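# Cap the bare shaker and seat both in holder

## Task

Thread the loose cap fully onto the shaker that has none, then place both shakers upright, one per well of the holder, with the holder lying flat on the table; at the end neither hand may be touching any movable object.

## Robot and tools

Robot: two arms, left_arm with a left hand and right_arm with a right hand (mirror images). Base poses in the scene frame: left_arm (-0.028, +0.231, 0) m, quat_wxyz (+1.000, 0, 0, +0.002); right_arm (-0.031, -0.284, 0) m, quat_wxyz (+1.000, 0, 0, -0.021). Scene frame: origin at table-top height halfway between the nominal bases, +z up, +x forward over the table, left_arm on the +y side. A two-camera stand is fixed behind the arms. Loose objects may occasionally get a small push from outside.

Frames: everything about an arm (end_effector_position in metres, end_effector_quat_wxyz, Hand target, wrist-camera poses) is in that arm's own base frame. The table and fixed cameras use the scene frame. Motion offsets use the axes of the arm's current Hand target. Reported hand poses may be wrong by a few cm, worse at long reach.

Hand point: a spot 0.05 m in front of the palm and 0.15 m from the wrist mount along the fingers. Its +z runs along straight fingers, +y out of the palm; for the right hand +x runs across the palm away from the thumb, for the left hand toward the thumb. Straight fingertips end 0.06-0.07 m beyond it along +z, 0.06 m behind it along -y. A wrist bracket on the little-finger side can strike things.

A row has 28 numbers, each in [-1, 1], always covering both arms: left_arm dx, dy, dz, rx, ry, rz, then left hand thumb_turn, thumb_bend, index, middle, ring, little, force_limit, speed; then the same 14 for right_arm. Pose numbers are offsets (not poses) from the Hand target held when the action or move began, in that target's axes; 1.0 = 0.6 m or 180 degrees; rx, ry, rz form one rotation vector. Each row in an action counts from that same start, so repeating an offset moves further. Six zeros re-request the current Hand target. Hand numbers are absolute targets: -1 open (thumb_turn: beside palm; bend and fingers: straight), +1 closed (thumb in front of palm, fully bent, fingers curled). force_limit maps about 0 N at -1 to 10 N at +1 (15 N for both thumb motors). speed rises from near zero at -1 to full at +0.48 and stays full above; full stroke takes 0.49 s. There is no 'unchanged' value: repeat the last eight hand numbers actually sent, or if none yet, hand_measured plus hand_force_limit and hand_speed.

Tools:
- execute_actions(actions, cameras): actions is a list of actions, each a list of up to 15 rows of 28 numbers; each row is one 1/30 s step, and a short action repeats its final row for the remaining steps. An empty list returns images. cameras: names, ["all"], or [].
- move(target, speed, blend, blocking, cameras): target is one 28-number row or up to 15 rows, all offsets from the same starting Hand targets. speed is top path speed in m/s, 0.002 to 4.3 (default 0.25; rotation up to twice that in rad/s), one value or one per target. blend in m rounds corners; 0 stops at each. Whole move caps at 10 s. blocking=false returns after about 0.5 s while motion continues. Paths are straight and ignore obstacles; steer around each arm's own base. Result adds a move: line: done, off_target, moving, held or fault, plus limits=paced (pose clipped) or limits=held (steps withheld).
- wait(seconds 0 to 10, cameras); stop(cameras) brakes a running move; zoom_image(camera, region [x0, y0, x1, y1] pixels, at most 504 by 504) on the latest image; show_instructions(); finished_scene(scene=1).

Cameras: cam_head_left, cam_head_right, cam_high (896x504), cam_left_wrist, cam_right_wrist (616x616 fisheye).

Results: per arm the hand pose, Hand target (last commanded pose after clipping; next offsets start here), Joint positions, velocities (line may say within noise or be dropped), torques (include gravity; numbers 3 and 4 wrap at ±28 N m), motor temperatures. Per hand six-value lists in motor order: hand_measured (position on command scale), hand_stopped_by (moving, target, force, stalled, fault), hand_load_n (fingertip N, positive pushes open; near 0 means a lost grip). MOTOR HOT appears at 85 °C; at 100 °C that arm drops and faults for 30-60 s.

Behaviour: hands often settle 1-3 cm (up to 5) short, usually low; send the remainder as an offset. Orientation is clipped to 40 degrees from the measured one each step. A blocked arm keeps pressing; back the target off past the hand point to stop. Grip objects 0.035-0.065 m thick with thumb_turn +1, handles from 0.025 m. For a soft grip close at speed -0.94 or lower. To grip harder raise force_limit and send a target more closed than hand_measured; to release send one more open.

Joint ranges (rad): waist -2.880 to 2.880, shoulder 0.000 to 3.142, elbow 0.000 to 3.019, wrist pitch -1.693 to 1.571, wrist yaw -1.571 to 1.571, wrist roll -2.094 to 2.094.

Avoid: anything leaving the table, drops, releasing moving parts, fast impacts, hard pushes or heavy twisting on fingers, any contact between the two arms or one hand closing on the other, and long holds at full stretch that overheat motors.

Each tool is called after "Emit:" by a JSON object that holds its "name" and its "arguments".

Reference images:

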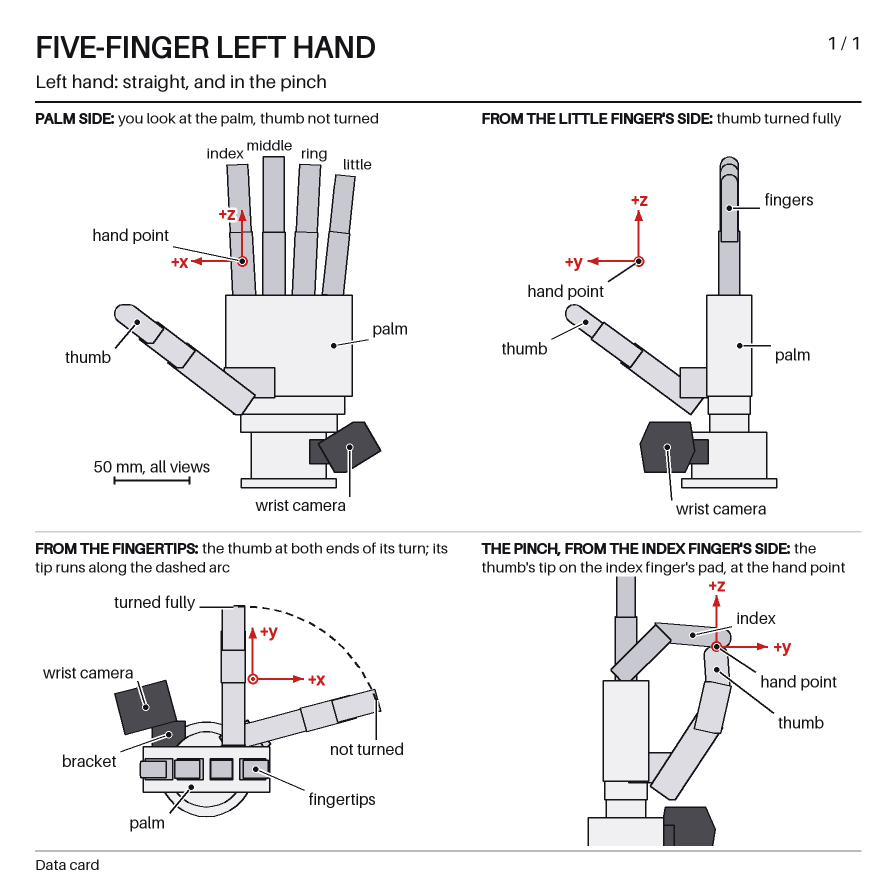

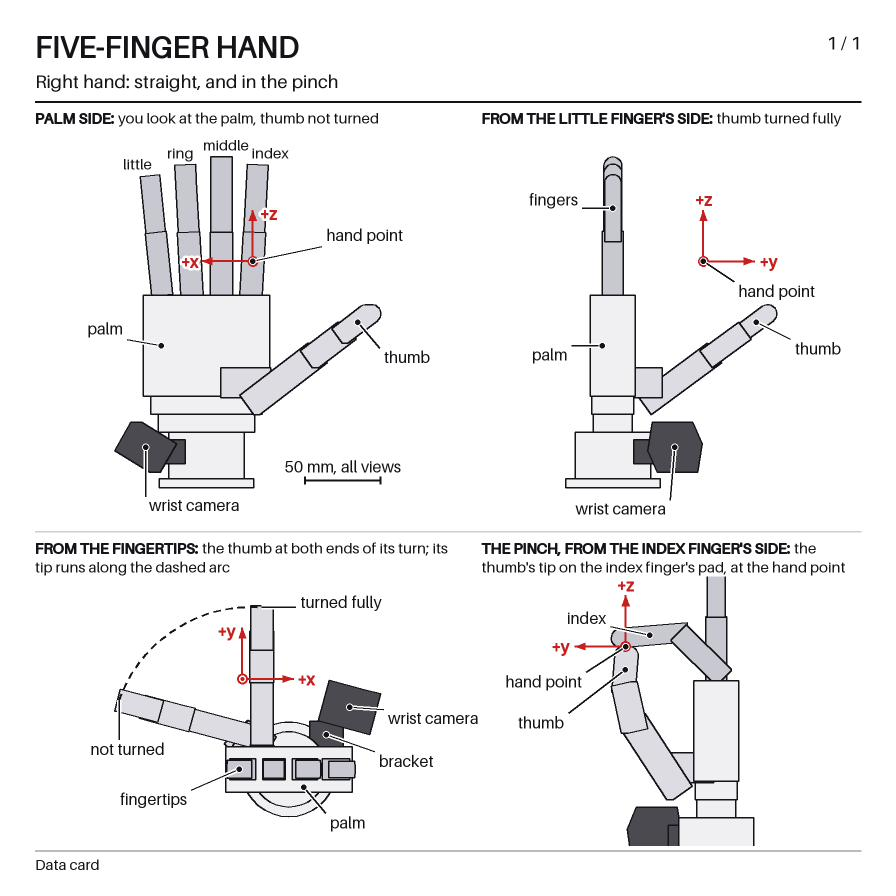

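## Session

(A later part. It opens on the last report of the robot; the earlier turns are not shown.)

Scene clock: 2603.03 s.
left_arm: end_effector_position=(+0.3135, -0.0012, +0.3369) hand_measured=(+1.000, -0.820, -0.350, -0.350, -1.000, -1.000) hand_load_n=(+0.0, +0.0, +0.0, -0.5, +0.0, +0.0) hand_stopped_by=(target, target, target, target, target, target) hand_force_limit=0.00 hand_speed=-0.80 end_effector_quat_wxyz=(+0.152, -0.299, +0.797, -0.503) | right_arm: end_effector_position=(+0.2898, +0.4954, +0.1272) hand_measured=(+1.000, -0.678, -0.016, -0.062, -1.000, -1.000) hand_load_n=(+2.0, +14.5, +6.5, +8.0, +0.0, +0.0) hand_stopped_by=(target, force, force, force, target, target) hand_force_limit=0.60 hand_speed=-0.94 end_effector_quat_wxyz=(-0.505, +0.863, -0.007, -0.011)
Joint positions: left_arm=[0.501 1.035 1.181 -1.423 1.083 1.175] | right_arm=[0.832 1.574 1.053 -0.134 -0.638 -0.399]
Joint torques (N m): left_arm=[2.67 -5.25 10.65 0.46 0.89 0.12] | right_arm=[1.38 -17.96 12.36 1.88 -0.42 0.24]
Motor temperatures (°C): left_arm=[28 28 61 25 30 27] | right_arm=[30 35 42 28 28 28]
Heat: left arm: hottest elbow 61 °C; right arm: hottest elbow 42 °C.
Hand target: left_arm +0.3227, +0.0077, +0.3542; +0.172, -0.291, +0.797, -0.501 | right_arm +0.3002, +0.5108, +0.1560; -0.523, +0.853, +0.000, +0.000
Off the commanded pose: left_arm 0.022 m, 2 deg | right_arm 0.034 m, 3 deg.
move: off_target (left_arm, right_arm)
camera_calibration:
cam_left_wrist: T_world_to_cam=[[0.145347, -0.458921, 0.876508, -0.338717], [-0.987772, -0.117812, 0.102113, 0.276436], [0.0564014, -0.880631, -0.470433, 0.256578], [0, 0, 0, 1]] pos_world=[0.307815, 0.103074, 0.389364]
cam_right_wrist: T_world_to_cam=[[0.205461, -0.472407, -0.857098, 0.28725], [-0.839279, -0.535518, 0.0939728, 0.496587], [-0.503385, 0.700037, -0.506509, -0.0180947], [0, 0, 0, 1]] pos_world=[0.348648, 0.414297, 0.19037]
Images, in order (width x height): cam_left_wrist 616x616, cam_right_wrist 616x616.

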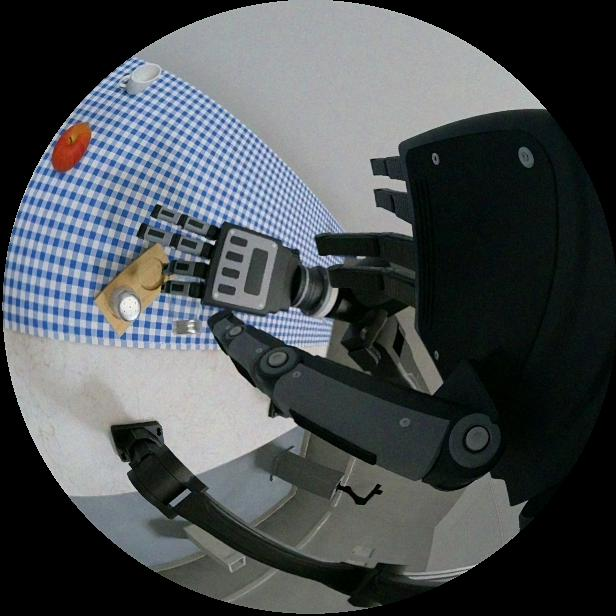

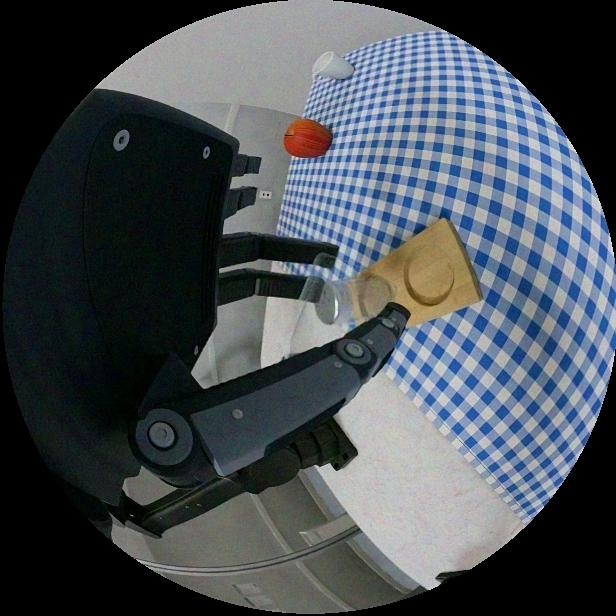

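Emit:
{"name": "move", "arguments": {"target": [-0.0063,-0.061,0.0484,0.0089,-0.498,-0.2444,1,-0.82,-0.35,-0.35,-1,-1,0,-0.8,0.0167,-0.046,-0.0346,0.0496,-0.0412,0.4834,1,-0.25,0.4,0.4,-1,-1,0.6,-0.94], "speed": 0.15, "cameras": ["cam_right_wrist","cam_left_wrist","cam_head_left"]}}

Scene clock: 2620.67 s.
left_arm: end_effector_position=(+0.3443, -0.0138, +0.3531) hand_measured=(+1.000, -0.820, -0.350, -0.350, -1.000, -1.000) hand_load_n=(+0.0, +0.0, +0.0, +0.0, +0.0, +0.0) hand_stopped_by=(target, target, target, target, target, target) hand_force_limit=0.00 hand_speed=-0.80 end_effector_quat_wxyz=(-0.495, +0.798, -0.300, +0.171) | right_arm: end_effector_position=(+0.3048, +0.5073, +0.1975) hand_measured=(+1.000, -0.678, -0.016, -0.062, -1.000, -1.000) hand_load_n=(+0.5, +14.0, +7.0, +8.5, +0.0, +0.0) hand_stopped_by=(target, force, force, force, target, target) hand_force_limit=0.60 hand_speed=-0.94 end_effector_quat_wxyz=(-0.440, +0.587, -0.545, -0.406)
Joint positions: left_arm=[-0.437 0.925 1.157 -1.34 -1.041 -1.02] | right_arm=[0.708 1.654 0.96 0.27 -0.813 1.178]
Joint torques (N m): left_arm=[0.15 -4.01 10.69 0.65 -0.76 -0.11] | right_arm=[0.5 -16.15 6.93 2.97 -0.25 0.4]
Motor temperatures (°C): left_arm=[28 28 60 25 30 27] | right_arm=[30 35 43 28 28 28]
Heat: left arm: hottest elbow 60 °C; right arm: hottest elbow 43 °C.
Hand target: left_arm +0.3528, -0.0223, +0.3743; -0.493, +0.797, -0.291, +0.190 | right_arm +0.3102, +0.5049, +0.1902; -0.437, +0.578, -0.555, -0.409
Off the commanded pose: left_arm 0.024 m, 2 deg | right_arm 0.010 m, 2 deg.
move: off_target (left_arm)
camera_calibration:
cam_left_wrist: T_world_to_cam=[[0.480779, 0.18295, 0.857543, -0.463161], [0.300664, -0.953096, 0.0347688, -0.127662], [0.823682, 0.241116, -0.513235, 0.0177819], [0, 0, 0, 1]] pos_world=[0.246415, -0.0412261, 0.410746]
cam_right_wrist: T_world_to_cam=[[-0.953836, -0.0775002, -0.290158, 0.391154], [-0.263252, -0.249269, 0.931967, 0.0226981], [-0.144555, 0.965328, 0.217359, -0.370169], [0, 0, 0, 1]] pos_world=[0.325562, 0.393307, 0.172802]
Images, in order (width x height): cam_head_left 896x504, cam_left_wrist 616x616, cam_right_wrist 616x616.

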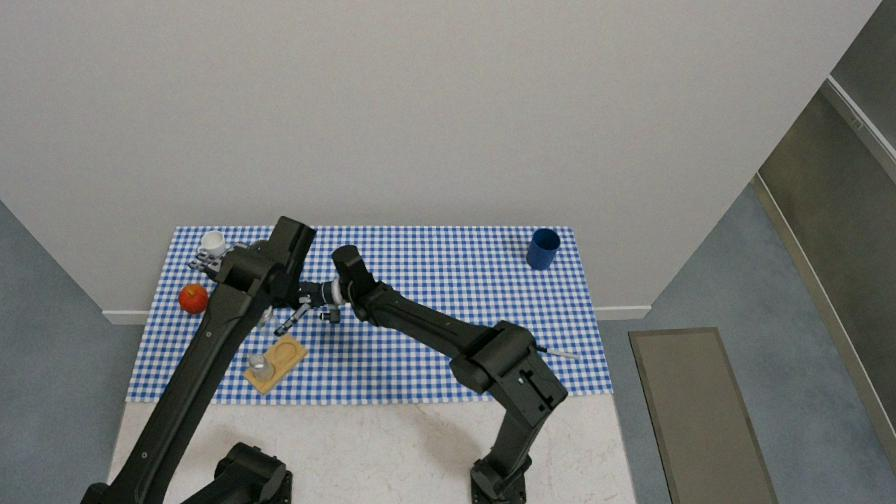

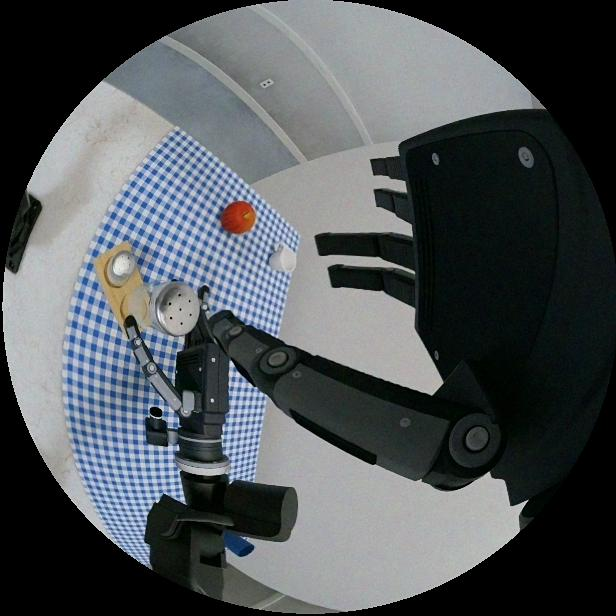

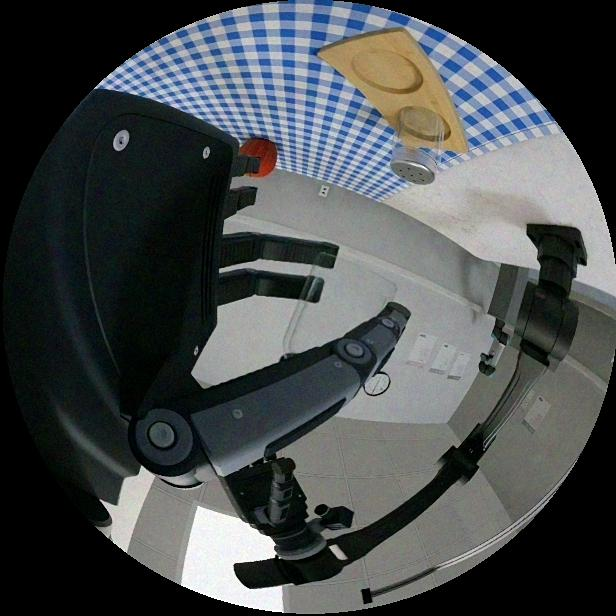

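Emit:
{"name": "zoom_image", "arguments": {"camera": "cam_left_wrist", "region": [130, 265, 230, 345]}}

Emit:
{"name": "zoom_image", "arguments": {"camera": "cam_right_wrist", "region": [260, 220, 440, 380]}}

Scaled by 5.040 from the camera's 616x616 image, which has a finer 880x880 frame.

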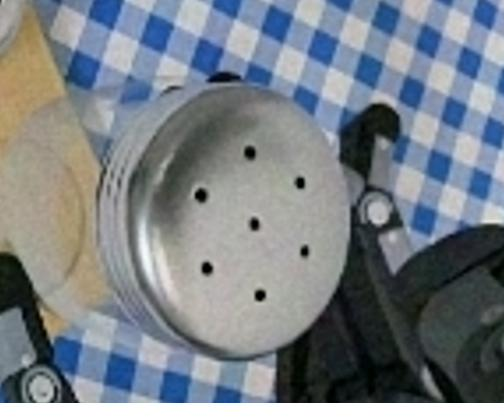

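Scaled by 2.800 from the camera's 616x616 image, which has a finer 880x880 frame.

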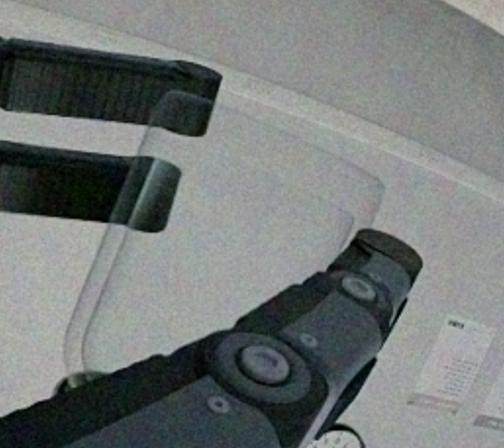

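Emit:
{"name": "zoom_image", "arguments": {"camera": "cam_right_wrist", "region": [270, 240, 410, 370]}}

Scaled by 3.600 from the camera's 616x616 image, which has a finer 880x880 frame.

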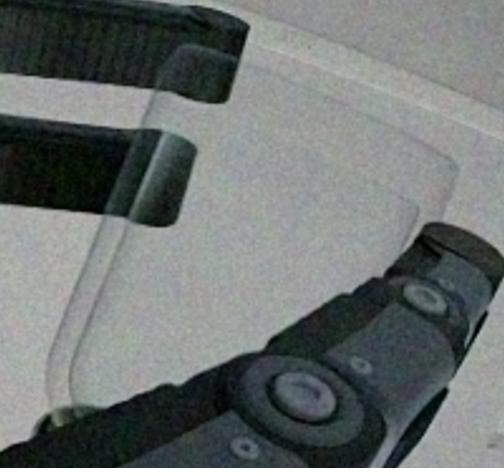

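Emit:
{"name": "move", "arguments": {"target": [0.045,0.094,0.0151,0,0,0,1,-0.82,-0.35,-0.35,-1,-1,0,-0.8,0.074,-0.0566,-0.0164,0.0078,0.0064,-0.0276,1,-0.25,0.4,0.4,-1,-1,0.6,-0.94], "speed": 0.08, "cameras": ["cam_right_wrist","cam_left_wrist"]}}

Scene clock: 2654.67 s.
left_arm: end_effector_position=(+0.3577, -0.0454, +0.3184) hand_measured=(+1.000, -0.820, -0.350, -0.350, -1.000, -1.000) hand_load_n=(+0.0, +0.0, +0.0, +0.0, +0.0, +0.0) hand_stopped_by=(target, target, target, target, target, target) hand_force_limit=0.00 hand_speed=-0.80 end_effector_quat_wxyz=(-0.494, +0.798, -0.293, +0.181) | right_arm: end_effector_position=(+0.3378, +0.4814, +0.1503) hand_measured=(+1.000, -0.678, -0.016, -0.062, -1.000, -1.000) hand_load_n=(+1.0, +14.0, +6.5, +8.5, +0.0, +0.0) hand_stopped_by=(target, force, force, force, target, target) hand_force_limit=0.60 hand_speed=-0.94 end_effector_quat_wxyz=(-0.444, +0.599, -0.546, -0.380)
Joint positions: left_arm=[-0.521 0.991 1.106 -1.337 -1.076 -1.178] | right_arm=[0.631 1.737 0.96 0.28 -0.846 1.062]
Joint torques (N m): left_arm=[0.26 -5.01 7.53 1.18 -0.81 -0.14] | right_arm=[0.62 -17.08 8.24 2.91 -0.46 0.16]
Motor temperatures (°C): left_arm=[28 28 57 25 30 27] | right_arm=[30 34 42 28 28 28]
Heat: left arm: hottest elbow 57 °C; right arm: hottest elbow 42 °C.
Hand target: left_arm +0.3629, -0.0531, +0.3201; -0.493, +0.797, -0.291, +0.190 | right_arm +0.3463, +0.4828, +0.1521; -0.455, +0.600, -0.539, -0.377
Off the commanded pose: left_arm 0.010 m, 1 deg | right_arm 0.009 m, 2 deg.
move: done
camera_calibration:
cam_left_wrist: T_world_to_cam=[[0.461008, 0.192004, 0.866375, -0.429328], [0.300552, -0.952394, 0.0511403, -0.165706], [0.834949, 0.236814, -0.496768, -0.0129171], [0, 0, 0, 1]] pos_world=[0.258512, -0.0723259, 0.374017]
cam_right_wrist: T_world_to_cam=[[-0.940876, -0.0754988, -0.33023, 0.407519], [-0.308362, -0.212665, 0.927193, 0.0672298], [-0.14023, 0.974204, 0.17681, -0.329908], [0, 0, 0, 1]] pos_world=[0.357893, 0.366462, 0.130571]
Images, in order (width x height): cam_left_wrist 616x616, cam_right_wrist 616x616.

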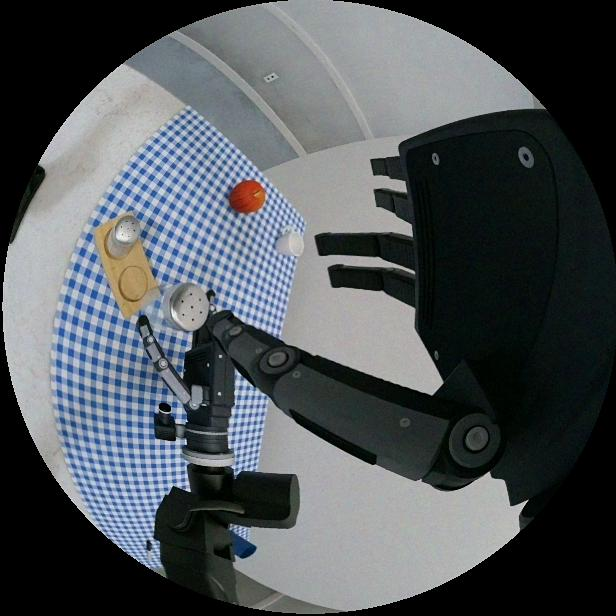

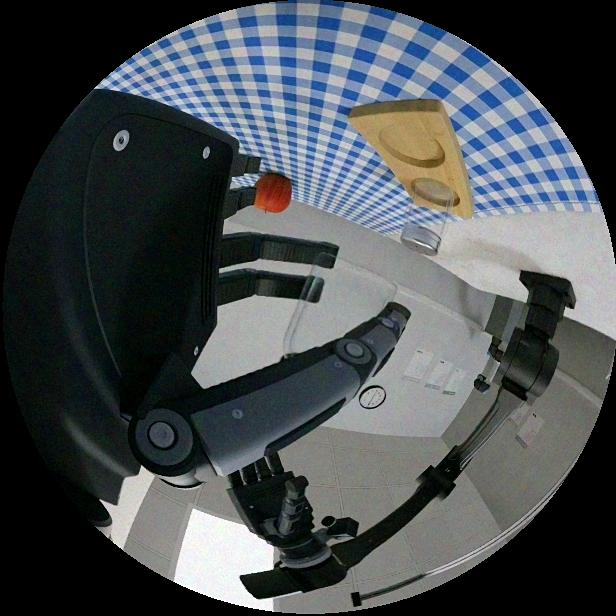

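Emit:
{"name": "zoom_image", "arguments": {"camera": "cam_left_wrist", "region": [145, 270, 225, 340]}}

Emit:
{"name": "zoom_image", "arguments": {"camera": "cam_right_wrist", "region": [270, 240, 410, 370]}}

Scaled by 6.300 from the camera's 616x616 image, which has a finer 880x880 frame.

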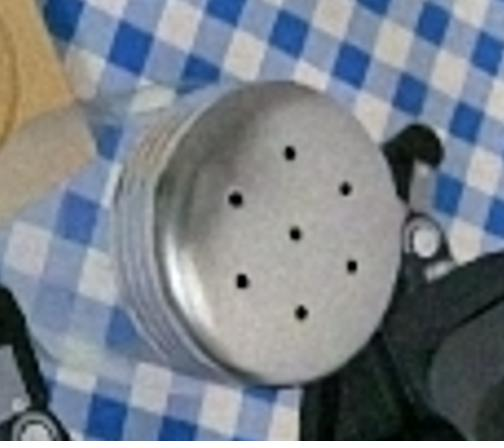

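Scaled by 3.600 from the camera's 616x616 image, which has a finer 880x880 frame.

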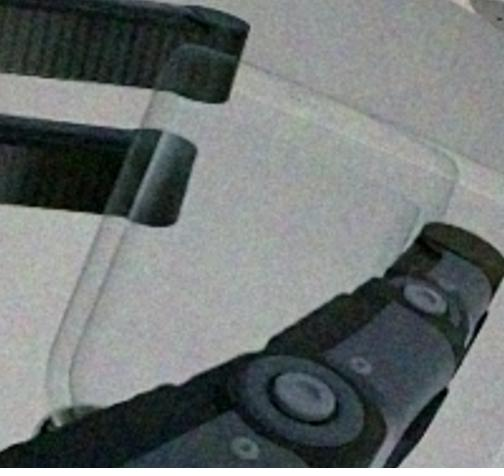

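Emit:
{"name": "move", "arguments": {"target": [0,0,0,0,0,0,1,-0.82,-0.35,-0.35,-1,-1,0,-0.8,-0.0196,-0.0046,0.0025,0.0052,-0.0062,-0.0134,1,-0.25,0.4,0.4,-1,-1,0.6,-0.94], "speed": 0.08, "cameras": ["cam_right_wrist","cam_left_wrist"]}}

Scene clock: 2669.83 s.
left_arm: end_effector_position=(+0.3577, -0.0454, +0.3184) hand_measured=(+1.000, -0.820, -0.350, -0.350, -1.000, -1.000) hand_load_n=(+0.0, +0.0, +0.0, -0.5, +0.0, +0.0) hand_stopped_by=(target, target, target, target, target, target) hand_force_limit=0.00 hand_speed=-0.80 end_effector_quat_wxyz=(-0.494, +0.798, -0.292, +0.181) | right_arm: end_effector_position=(+0.3402, +0.4825, +0.1521) hand_measured=(+1.000, -0.678, -0.016, -0.062, -1.000, -1.000) hand_load_n=(+1.0, +14.0, +7.0, +8.5, +0.0, +0.0) hand_stopped_by=(target, force, force, force, target, target) hand_force_limit=0.60 hand_speed=-0.94 end_effector_quat_wxyz=(-0.456, +0.602, -0.539, -0.374)
Joint positions: left_arm=[-0.521 0.991 1.106 -1.337 -1.076 -1.179] | right_arm=[0.631 1.737 0.96 0.302 -0.839 1.052]
Joint torques (N m): left_arm=[0.32 -4.95 7.56 1.14 -0.81 -0.13] | right_arm=[1.14 -18.32 8.77 2.89 -0.3 0.15]
Motor temperatures (°C): left_arm=[28 28 56 25 30 27] | right_arm=[30 34 42 28 29 28]
Heat: left arm: hottest elbow 56 °C; right arm: hottest elbow 42 °C.
Hand target: left_arm +0.3629, -0.0531, +0.3201; -0.493, +0.797, -0.291, +0.190 | right_arm +0.3476, +0.4878, +0.1631; -0.474, +0.604, -0.525, -0.369
Off the commanded pose: left_arm 0.009 m, 1 deg | right_arm 0.014 m, 3 deg.
move: off_target (right_arm)
camera_calibration:
cam_left_wrist: T_world_to_cam=[[0.460254, 0.192832, 0.866592, -0.429154], [0.301022, -0.952198, 0.0520055, -0.166138], [0.835196, 0.236928, -0.496299, -0.0131482], [0, 0, 0, 1]] pos_world=[0.258512, -0.0723265, 0.374016]
cam_right_wrist: T_world_to_cam=[[-0.931341, -0.0689387, -0.357562, 0.408224], [-0.335254, -0.220993, 0.915842, 0.08141], [-0.142156, 0.972836, 0.182708, -0.330413], [0, 0, 0, 1]] pos_world=[0.360519, 0.367571, 0.131776]
Images, in order (width x height): cam_left_wrist 616x616, cam_right_wrist 616x616.

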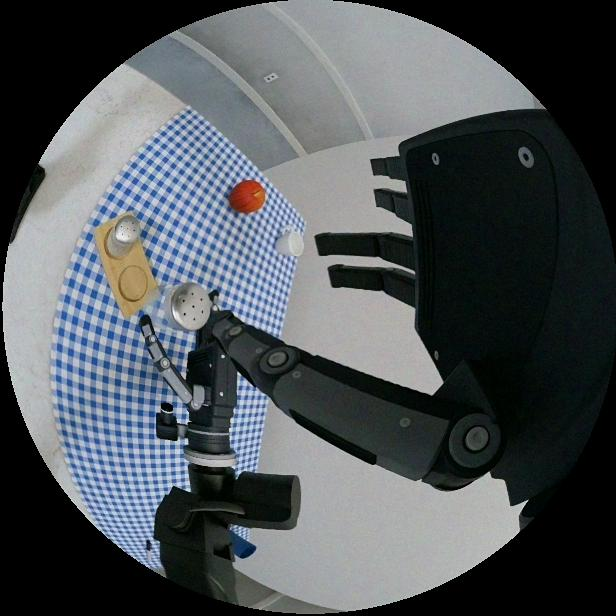

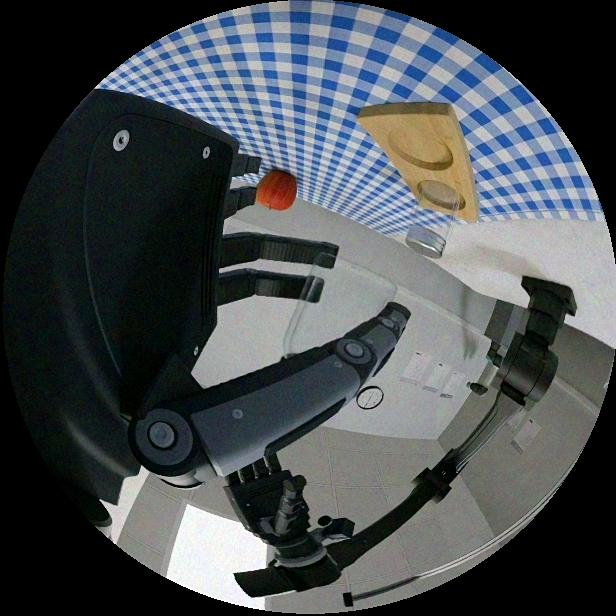

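Emit:
{"name": "zoom_image", "arguments": {"camera": "cam_left_wrist", "region": [145, 270, 225, 340]}}

Scaled by 6.300 from the camera's 616x616 image, which has a finer 880x880 frame.

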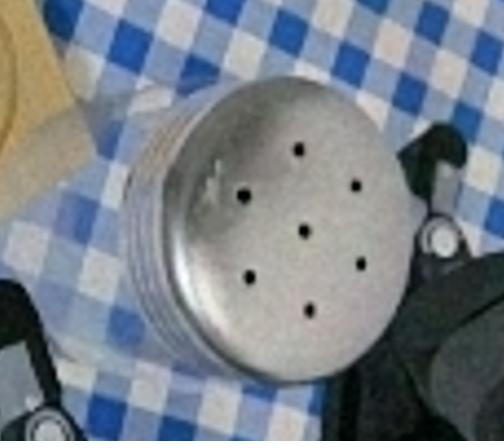

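Emit:
{"name": "move", "arguments": {"target": [0.0049,0.0836,0.0379,0,0,0,1,-0.82,-0.35,-0.35,-1,-1,0,-0.8,-0.0094,-0.0019,-0.0028,0.0028,-0.0078,-0.0042,1,-0.25,0.4,0.4,-1,-1,0.6,-0.94], "speed": 0.08, "cameras": ["cam_right_wrist","cam_left_wrist"]}}

Scene clock: 2683.60 s.
left_arm: end_effector_position=(+0.3598, -0.0493, +0.2642) hand_measured=(+1.000, -0.820, -0.350, -0.350, -1.000, -1.000) hand_load_n=(+0.0, +0.0, +0.0, +0.0, +0.0, +0.0) hand_stopped_by=(target, target, target, target, target, target) hand_force_limit=0.00 hand_speed=-0.80 end_effector_quat_wxyz=(-0.494, +0.798, -0.292, +0.182) | right_arm: end_effector_position=(+0.3422, +0.4841, +0.1579) hand_measured=(+1.000, -0.678, -0.016, -0.062, -1.000, -1.000) hand_load_n=(+1.0, +14.0, +6.5, +8.5, +0.0, +0.0) hand_stopped_by=(target, force, force, force, target, target) hand_force_limit=0.60 hand_speed=-0.94 end_effector_quat_wxyz=(-0.472, +0.603, -0.526, -0.371)
Joint positions: left_arm=[-0.529 0.997 0.969 -1.207 -1.079 -1.197] | right_arm=[0.631 1.737 0.96 0.344 -0.84 1.052]
Joint torques (N m): left_arm=[0.21 -5.07 7.43 1.28 -0.81 -0.13] | right_arm=[1.08 -18.43 8.29 2.91 -0.41 0.3]
Motor temperatures (°C): left_arm=[28 28 55 25 30 27] | right_arm=[30 35 42 28 28 28]
Heat: left arm: hottest elbow 55 °C; right arm: hottest elbow 42 °C.
Hand target: left_arm +0.3647, -0.0570, +0.2650; -0.493, +0.797, -0.291, +0.190 | right_arm +0.3476, +0.4878, +0.1691; -0.485, +0.601, -0.516, -0.371
Off the commanded pose: left_arm 0.009 m, 1 deg | right_arm 0.013 m, 2 deg.
move: off_target (right_arm)
camera_calibration:
cam_left_wrist: T_world_to_cam=[[0.459801, 0.193312, 0.866726, -0.382154], [0.301149, -0.952125, 0.0525984, -0.167847], [0.8354, 0.236829, -0.496003, -0.040999], [0, 0, 0, 1]] pos_world=[0.260512, -0.0762267, 0.319715]
cam_right_wrist: T_world_to_cam=[[-0.918583, -0.0608691, -0.390513, 0.409241], [-0.365624, -0.244333, 0.898121, 0.101691], [-0.150083, 0.967779, 0.202185, -0.3308], [0, 0, 0, 1]] pos_world=[0.363455, 0.369897, 0.135367]
Images, in order (width x height): cam_left_wrist 616x616, cam_right_wrist 616x616.

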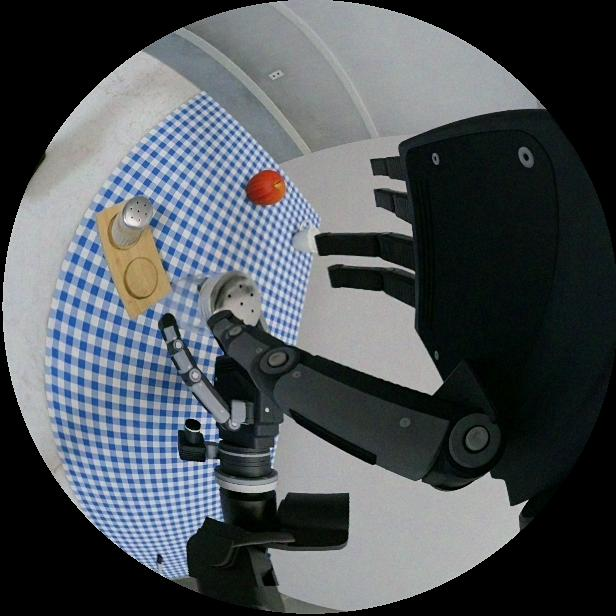

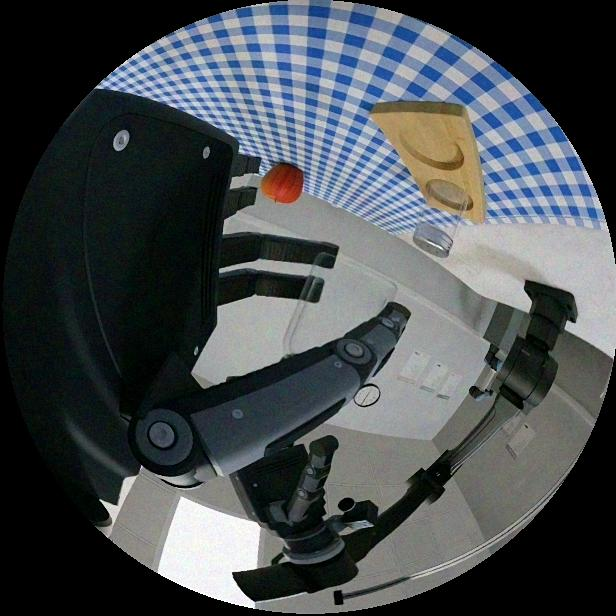

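Emit:
{"name": "zoom_image", "arguments": {"camera": "cam_left_wrist", "region": [180, 260, 280, 350]}}

Emit:
{"name": "zoom_image", "arguments": {"camera": "cam_right_wrist", "region": [270, 240, 410, 370]}}

Scaled by 5.040 from the camera's 616x616 image, which has a finer 880x880 frame.

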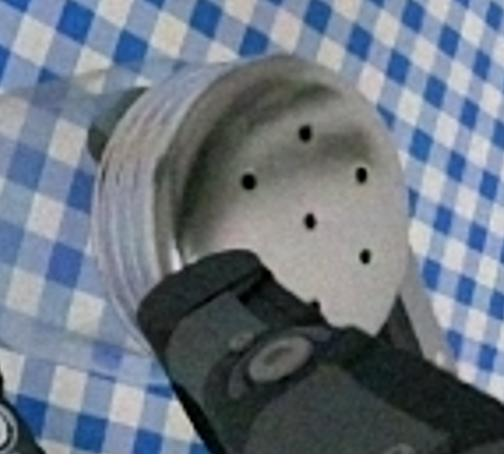

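Scaled by 3.600 from the camera's 616x616 image, which has a finer 880x880 frame.

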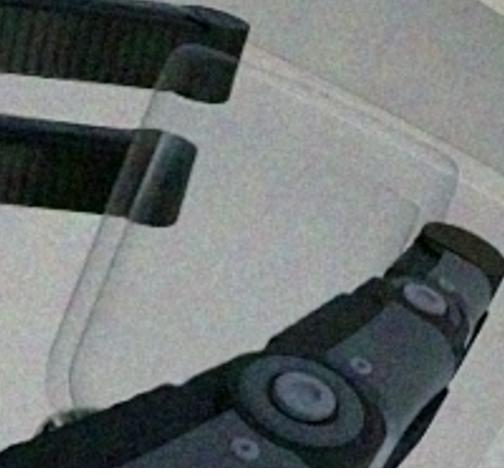

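Emit:
{"name": "move", "arguments": {"target": [0.0015,0.0577,0.026,0,0,0,1,-0.82,-0.35,-0.35,-1,-1,0,-0.8,0,0,0,0,0,0,1,-0.25,0.4,0.4,-1,-1,0.6,-0.94], "speed": 0.06, "cameras": ["cam_right_wrist","cam_left_wrist"]}}

Scene clock: 2690.93 s.
left_arm: end_effector_position=(+0.3603, -0.0513, +0.2267) hand_measured=(+1.000, -0.820, -0.350, -0.350, -1.000, -1.000) hand_load_n=(+0.0, +0.0, +0.0, +0.0, +0.0, +0.0) hand_stopped_by=(target, target, target, target, target, target) hand_force_limit=0.00 hand_speed=-0.80 end_effector_quat_wxyz=(-0.494, +0.799, -0.292, +0.182) | right_arm: end_effector_position=(+0.3422, +0.4841, +0.1579) hand_measured=(+1.000, -0.678, -0.016, -0.062, -1.000, -1.000) hand_load_n=(+1.5, +14.0, +7.0, +8.5, +0.0, +0.0) hand_stopped_by=(target, force, force, force, target, target) hand_force_limit=0.60 hand_speed=-0.94 end_effector_quat_wxyz=(-0.472, +0.603, -0.526, -0.371)
Joint positions: left_arm=[-0.534 1.012 0.879 -1.112 -1.081 -1.207] | right_arm=[0.631 1.737 0.96 0.344 -0.84 1.052]
Joint torques (N m): left_arm=[0.26 -5.19 7.36 0.95 -0.83 -0.11] | right_arm=[1.03 -18.49 8.31 2.92 -0.41 0.3]
Motor temperatures (°C): left_arm=[28 28 55 25 30 27] | right_arm=[30 35 42 28 29 28]
Heat: left arm: hottest elbow 55 °C; right arm: hottest elbow 42 °C.
Hand target: left_arm +0.3650, -0.0590, +0.2272; -0.493, +0.797, -0.291, +0.190 | right_arm +0.3476, +0.4878, +0.1691; -0.485, +0.601, -0.516, -0.371
Off the commanded pose: left_arm 0.009 m, 1 deg | right_arm 0.013 m, 2 deg.
move: off_target (right_arm)
camera_calibration:
cam_left_wrist: T_world_to_cam=[[0.458952, 0.193703, 0.867088, -0.349257], [0.301114, -0.952097, 0.0533137, -0.168114], [0.835879, 0.236624, -0.495293, -0.0599348], [0, 0, 0, 1]] pos_world=[0.261012, -0.0782267, 0.282114]
cam_right_wrist: T_world_to_cam=[[-0.918583, -0.0608691, -0.390513, 0.409241], [-0.365624, -0.244333, 0.898121, 0.101691], [-0.150083, 0.967779, 0.202185, -0.3308], [0, 0, 0, 1]] pos_world=[0.363455, 0.369897, 0.135367]
Images, in order (width x height): cam_left_wrist 616x616, cam_right_wrist 616x616.

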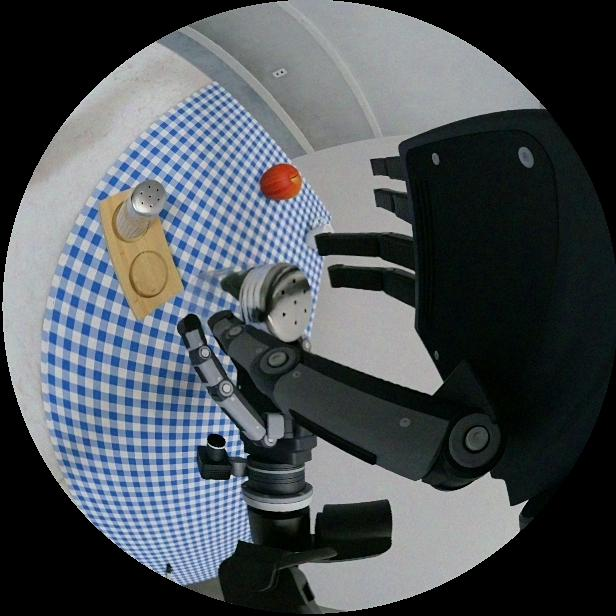

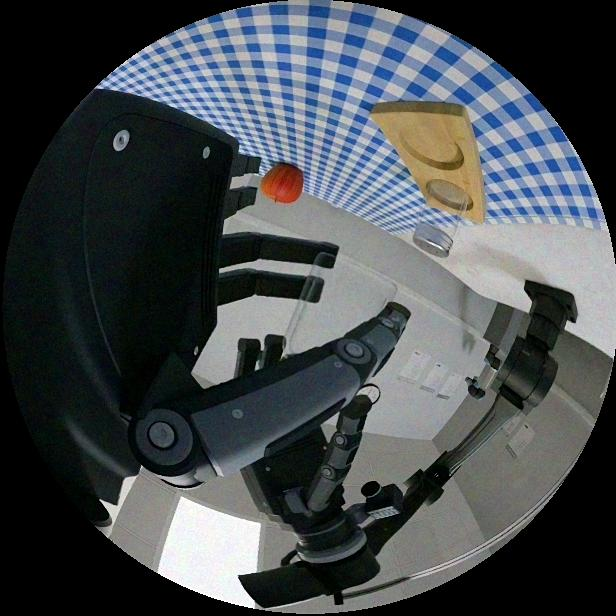

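Emit:
{"name": "zoom_image", "arguments": {"camera": "cam_left_wrist", "region": [210, 240, 330, 350]}}

Scaled by 4.200 from the camera's 616x616 image, which has a finer 880x880 frame.

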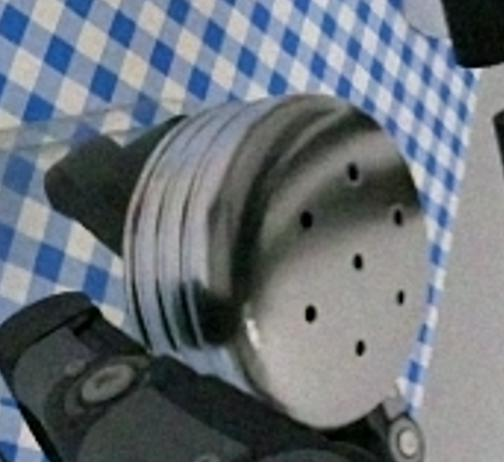

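Emit:
{"name": "move", "arguments": {"target": [0.0043,0.0036,-0.004,0,0,0,1,-0.82,-0.35,-0.35,-1,-1,0,-0.8,0,0,0,0,0,0,1,-0.25,0.4,0.4,-1,-1,0.6,-0.94], "speed": 0.06}}

Scene clock: 2699.33 s.
left_arm: end_effector_position=(+0.3618, -0.0561, +0.2249) hand_measured=(+1.000, -0.820, -0.350, -0.350, -1.000, -1.000) hand_load_n=(+0.0, +0.0, +0.0, +0.0, +0.0, +0.0) hand_stopped_by=(target, target, target, target, target, target) hand_force_limit=0.00 hand_speed=-0.80 end_effector_quat_wxyz=(-0.493, +0.799, -0.289, +0.187) | right_arm: end_effector_position=(+0.3422, +0.4841, +0.1579) hand_measured=(+1.000, -0.678, -0.016, -0.062, -1.000, -1.000) hand_load_n=(+1.0, +14.0, +6.5, +8.5, +0.0, +0.0) hand_stopped_by=(target, force, force, force, target, target) hand_force_limit=0.60 hand_speed=-0.94 end_effector_quat_wxyz=(-0.472, +0.603, -0.526, -0.371)
Joint positions: left_arm=[-0.546 1.021 0.879 -1.112 -1.085 -1.23] | right_arm=[0.631 1.737 0.96 0.344 -0.84 1.052]
Joint torques (N m): left_arm=[0.15 -5.07 7.75 0.54 -0.81 -0.16] | right_arm=[1.14 -18.43 8.29 2.95 -0.41 0.29]
Motor temperatures (°C): left_arm=[28 28 55 25 30 27] | right_arm=[30 35 42 28 29 28]
Heat: left arm: hottest elbow 55 °C; right arm: hottest elbow 42 °C.
Hand target: left_arm +0.3649, -0.0630, +0.2264; -0.493, +0.797, -0.291, +0.190 | right_arm +0.3476, +0.4878, +0.1691; -0.485, +0.601, -0.516, -0.371
Off the commanded pose: left_arm 0.008 m, 0 deg | right_arm 0.013 m, 2 deg.
move: off_target (right_arm)

Emit:
{"name": "move", "arguments": {"target": [0,0,0,0,0,0,1,-0.4,0.3,0.3,-1,-1,-0.3,-0.94,0,0,0,0,0,0,1,-0.25,0.4,0.4,-1,-1,0.6,-0.94], "speed": 0.06, "cameras": ["cam_right_wrist","cam_left_wrist"]}}

Scene clock: 2703.23 s.
left_arm: end_effector_position=(+0.3619, -0.0561, +0.2250) hand_measured=(+1.000, -0.644, +0.026, -0.020, -1.000, -1.000) hand_load_n=(+0.0, +7.0, +4.5, +3.0, +0.0, +0.0) hand_stopped_by=(target, force, force, force, target, target) hand_force_limit=-0.30 hand_speed=-0.94 end_effector_quat_wxyz=(-0.493, +0.799, -0.289, +0.187) | right_arm: end_effector_position=(+0.3422, +0.4841, +0.1580) hand_measured=(+1.000, -0.678, -0.016, -0.062, -1.000, -1.000) hand_load_n=(+0.5, +14.0, +6.5, +8.5, +0.0, +0.0) hand_stopped_by=(target, force, force, force, target, target) hand_force_limit=0.60 hand_speed=-0.94 end_effector_quat_wxyz=(-0.472, +0.603, -0.526, -0.371)
Joint positions: left_arm=[-0.546 1.021 0.879 -1.112 -1.085 -1.23] | right_arm=[0.631 1.737 0.96 0.344 -0.841 1.052]
Joint torques (N m): left_arm=[0.15 -5.01 7.69 0.53 -0.79 -0.13] | right_arm=[1.08 -18.43 8.28 2.92 -0.39 0.3]
Motor temperatures (°C): left_arm=[28 28 55 25 30 27] | right_arm=[30 35 42 28 29 28]
Heat: left arm: hottest elbow 55 °C; right arm: hottest elbow 42 °C.
Hand target: left_arm +0.3649, -0.0630, +0.2264; -0.493, +0.797, -0.291, +0.190 | right_arm +0.3476, +0.4878, +0.1691; -0.485, +0.601, -0.517, -0.371
Off the commanded pose: left_arm 0.008 m, 0 deg | right_arm 0.013 m, 2 deg.
move: off_target (right_arm)
camera_calibration:
cam_left_wrist: T_world_to_cam=[[0.450233, 0.198307, 0.870612, -0.344985], [0.300368, -0.95184, 0.0614753, -0.17463], [0.840874, 0.233826, -0.488115, -0.064497], [0, 0, 0, 1]] pos_world=[0.262011, -0.0827258, 0.279601]
cam_right_wrist: T_world_to_cam=[[-0.918599, -0.0611952, -0.390424, 0.409389], [-0.365418, -0.244661, 0.898115, 0.101624], [-0.150482, 0.967676, 0.202384, -0.330567], [0, 0, 0, 1]] pos_world=[0.363456, 0.369798, 0.135466]
Images, in order (width x height): cam_left_wrist 616x616, cam_right_wrist 616x616.

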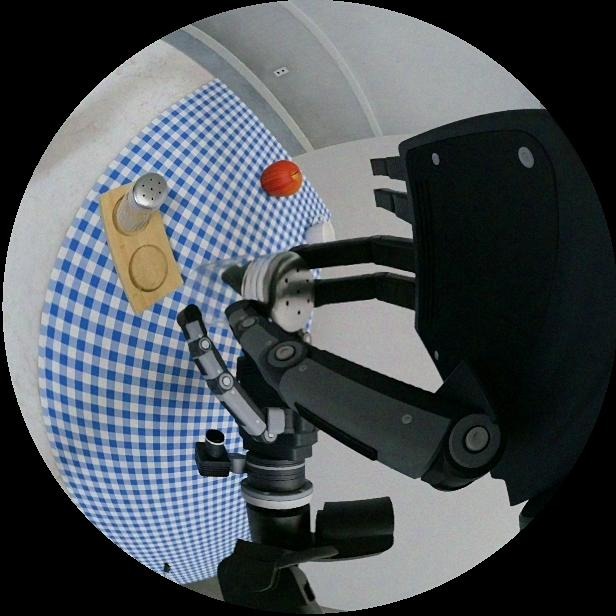

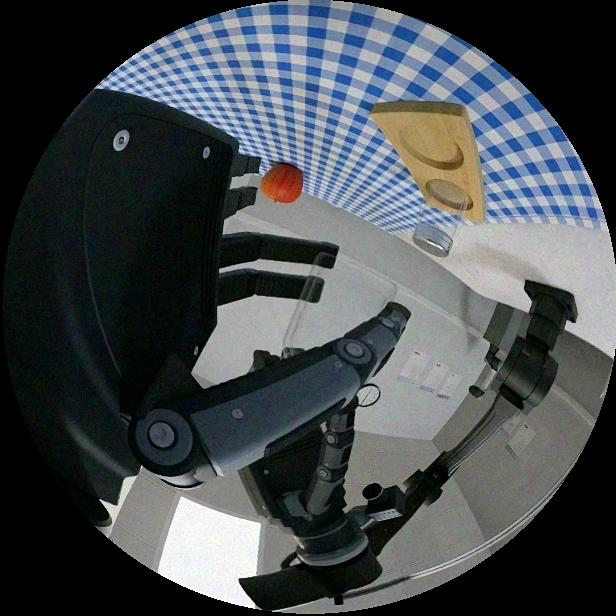

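Emit:
{"name": "zoom_image", "arguments": {"camera": "cam_left_wrist", "region": [210, 240, 330, 350]}}

Scaled by 4.200 from the camera's 616x616 image, which has a finer 880x880 frame.

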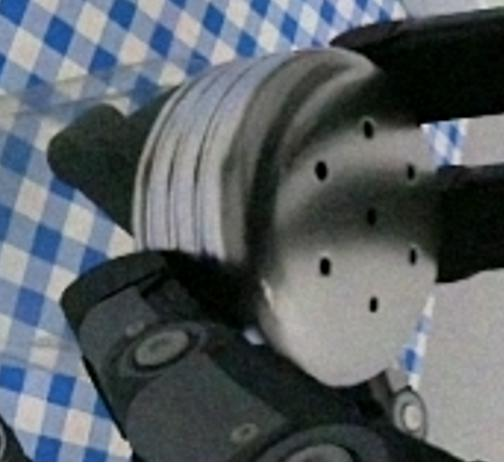

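Emit:
{"name": "move", "arguments": {"target": [-0.0125,-0.0086,-0.0004,-0.0018,0.0997,0.0489,1,-0.4,0.3,0.3,-1,-1,-0.3,-0.94,0,0,0,0,0,0,1,-0.25,0.4,0.4,-1,-1,0.6,-0.94], "speed": 0.08, "cameras": ["cam_right_wrist","cam_left_wrist"]}}

Scene clock: 2712.60 s.
left_arm: end_effector_position=(+0.3600, -0.0606, +0.2260) hand_measured=(+1.000, -0.644, +0.026, -0.020, -1.000, -1.000) hand_load_n=(+0.5, +6.0, +3.5, +3.0, +0.0, +0.0) hand_stopped_by=(target, force, force, force, target, target) hand_force_limit=-0.30 hand_speed=-0.94 end_effector_quat_wxyz=(-0.450, +0.736, -0.429, +0.269) | right_arm: end_effector_position=(+0.3416, +0.4840, +0.1581) hand_measured=(+1.000, -0.678, -0.016, -0.062, -1.000, -1.000) hand_load_n=(+0.5, +14.0, +6.0, +8.5, +0.0, +0.0) hand_stopped_by=(target, force, force, force, target, target) hand_force_limit=0.60 hand_speed=-0.94 end_effector_quat_wxyz=(-0.472, +0.603, -0.525, -0.371)
Joint positions: left_arm=[-0.446 0.791 0.707 -0.63 -0.814 -0.573] | right_arm=[0.631 1.737 0.96 0.344 -0.843 1.051]
Joint torques (N m): left_arm=[2.67 -4.95 7.47 1.59 -0.14 0.18] | right_arm=[1.2 -18.49 8.29 2.95 -0.31 0.31]
Motor temperatures (°C): left_arm=[28 28 55 25 30 27] | right_arm=[30 35 42 28 29 28]
Heat: left arm: hottest elbow 55 °C; right arm: hottest elbow 42 °C.
Hand target: left_arm +0.3605, -0.0565, +0.2309; -0.453, +0.735, -0.425, +0.273 | right_arm +0.3476, +0.4878, +0.1691; -0.485, +0.601, -0.516, -0.371
Off the commanded pose: left_arm 0.006 m, 1 deg | right_arm 0.013 m, 2 deg.
move: off_target (right_arm)
camera_calibration:
cam_left_wrist: T_world_to_cam=[[0.498396, 0.0277855, 0.866504, -0.370868], [-0.0518736, -0.99674, 0.0617983, -0.0544311], [0.865396, -0.0757487, -0.495329, -0.0874386], [0, 0, 0, 1]] pos_world=[0.257684, -0.0505722, 0.281411]
cam_right_wrist: T_world_to_cam=[[-0.918087, -0.0634476, -0.391268, 0.409971], [-0.3655, -0.246463, 0.897589, 0.102321], [-0.153383, 0.967073, 0.203085, -0.329417], [0, 0, 0, 1]] pos_world=[0.36326, 0.369801, 0.135466]
Images, in order (width x height): cam_left_wrist 616x616, cam_right_wrist 616x616.

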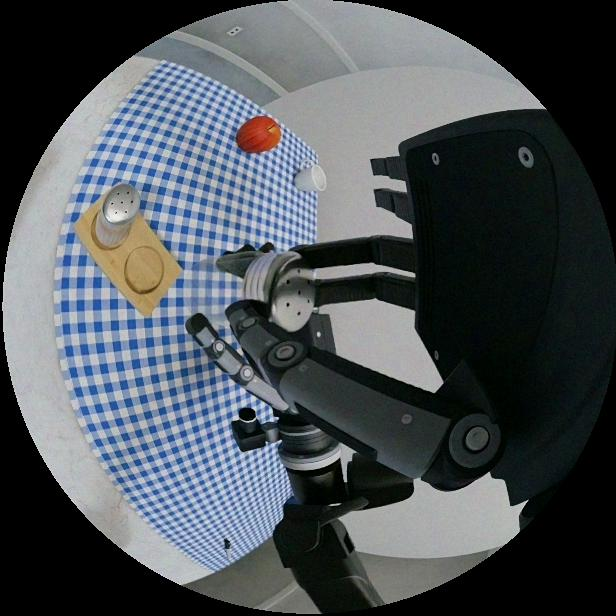

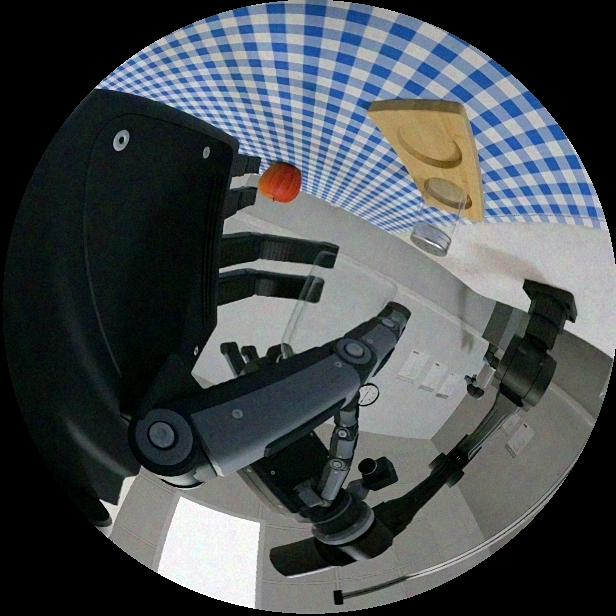

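Emit:
{"name": "zoom_image", "arguments": {"camera": "cam_left_wrist", "region": [210, 240, 330, 350]}}

Emit:
{"name": "zoom_image", "arguments": {"camera": "cam_right_wrist", "region": [270, 240, 410, 370]}}

Scaled by 4.200 from the camera's 616x616 image, which has a finer 880x880 frame.

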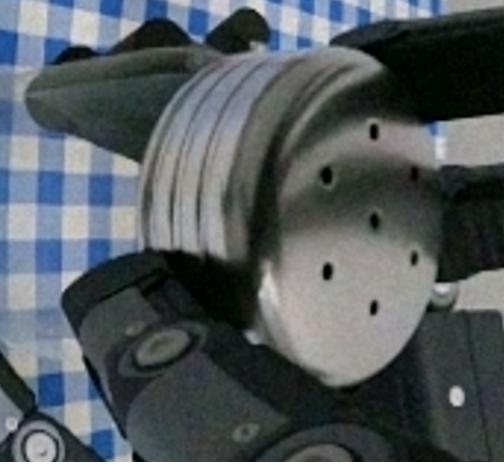

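Scaled by 3.600 from the camera's 616x616 image, which has a finer 880x880 frame.

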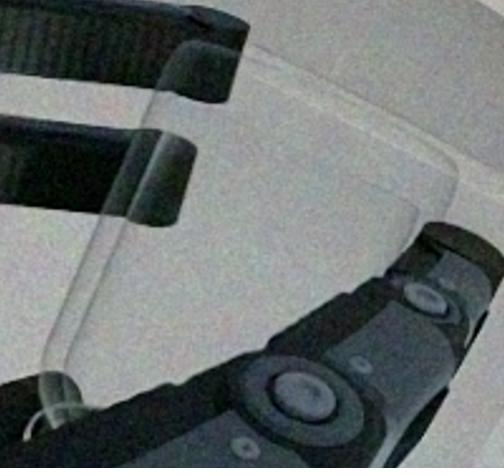

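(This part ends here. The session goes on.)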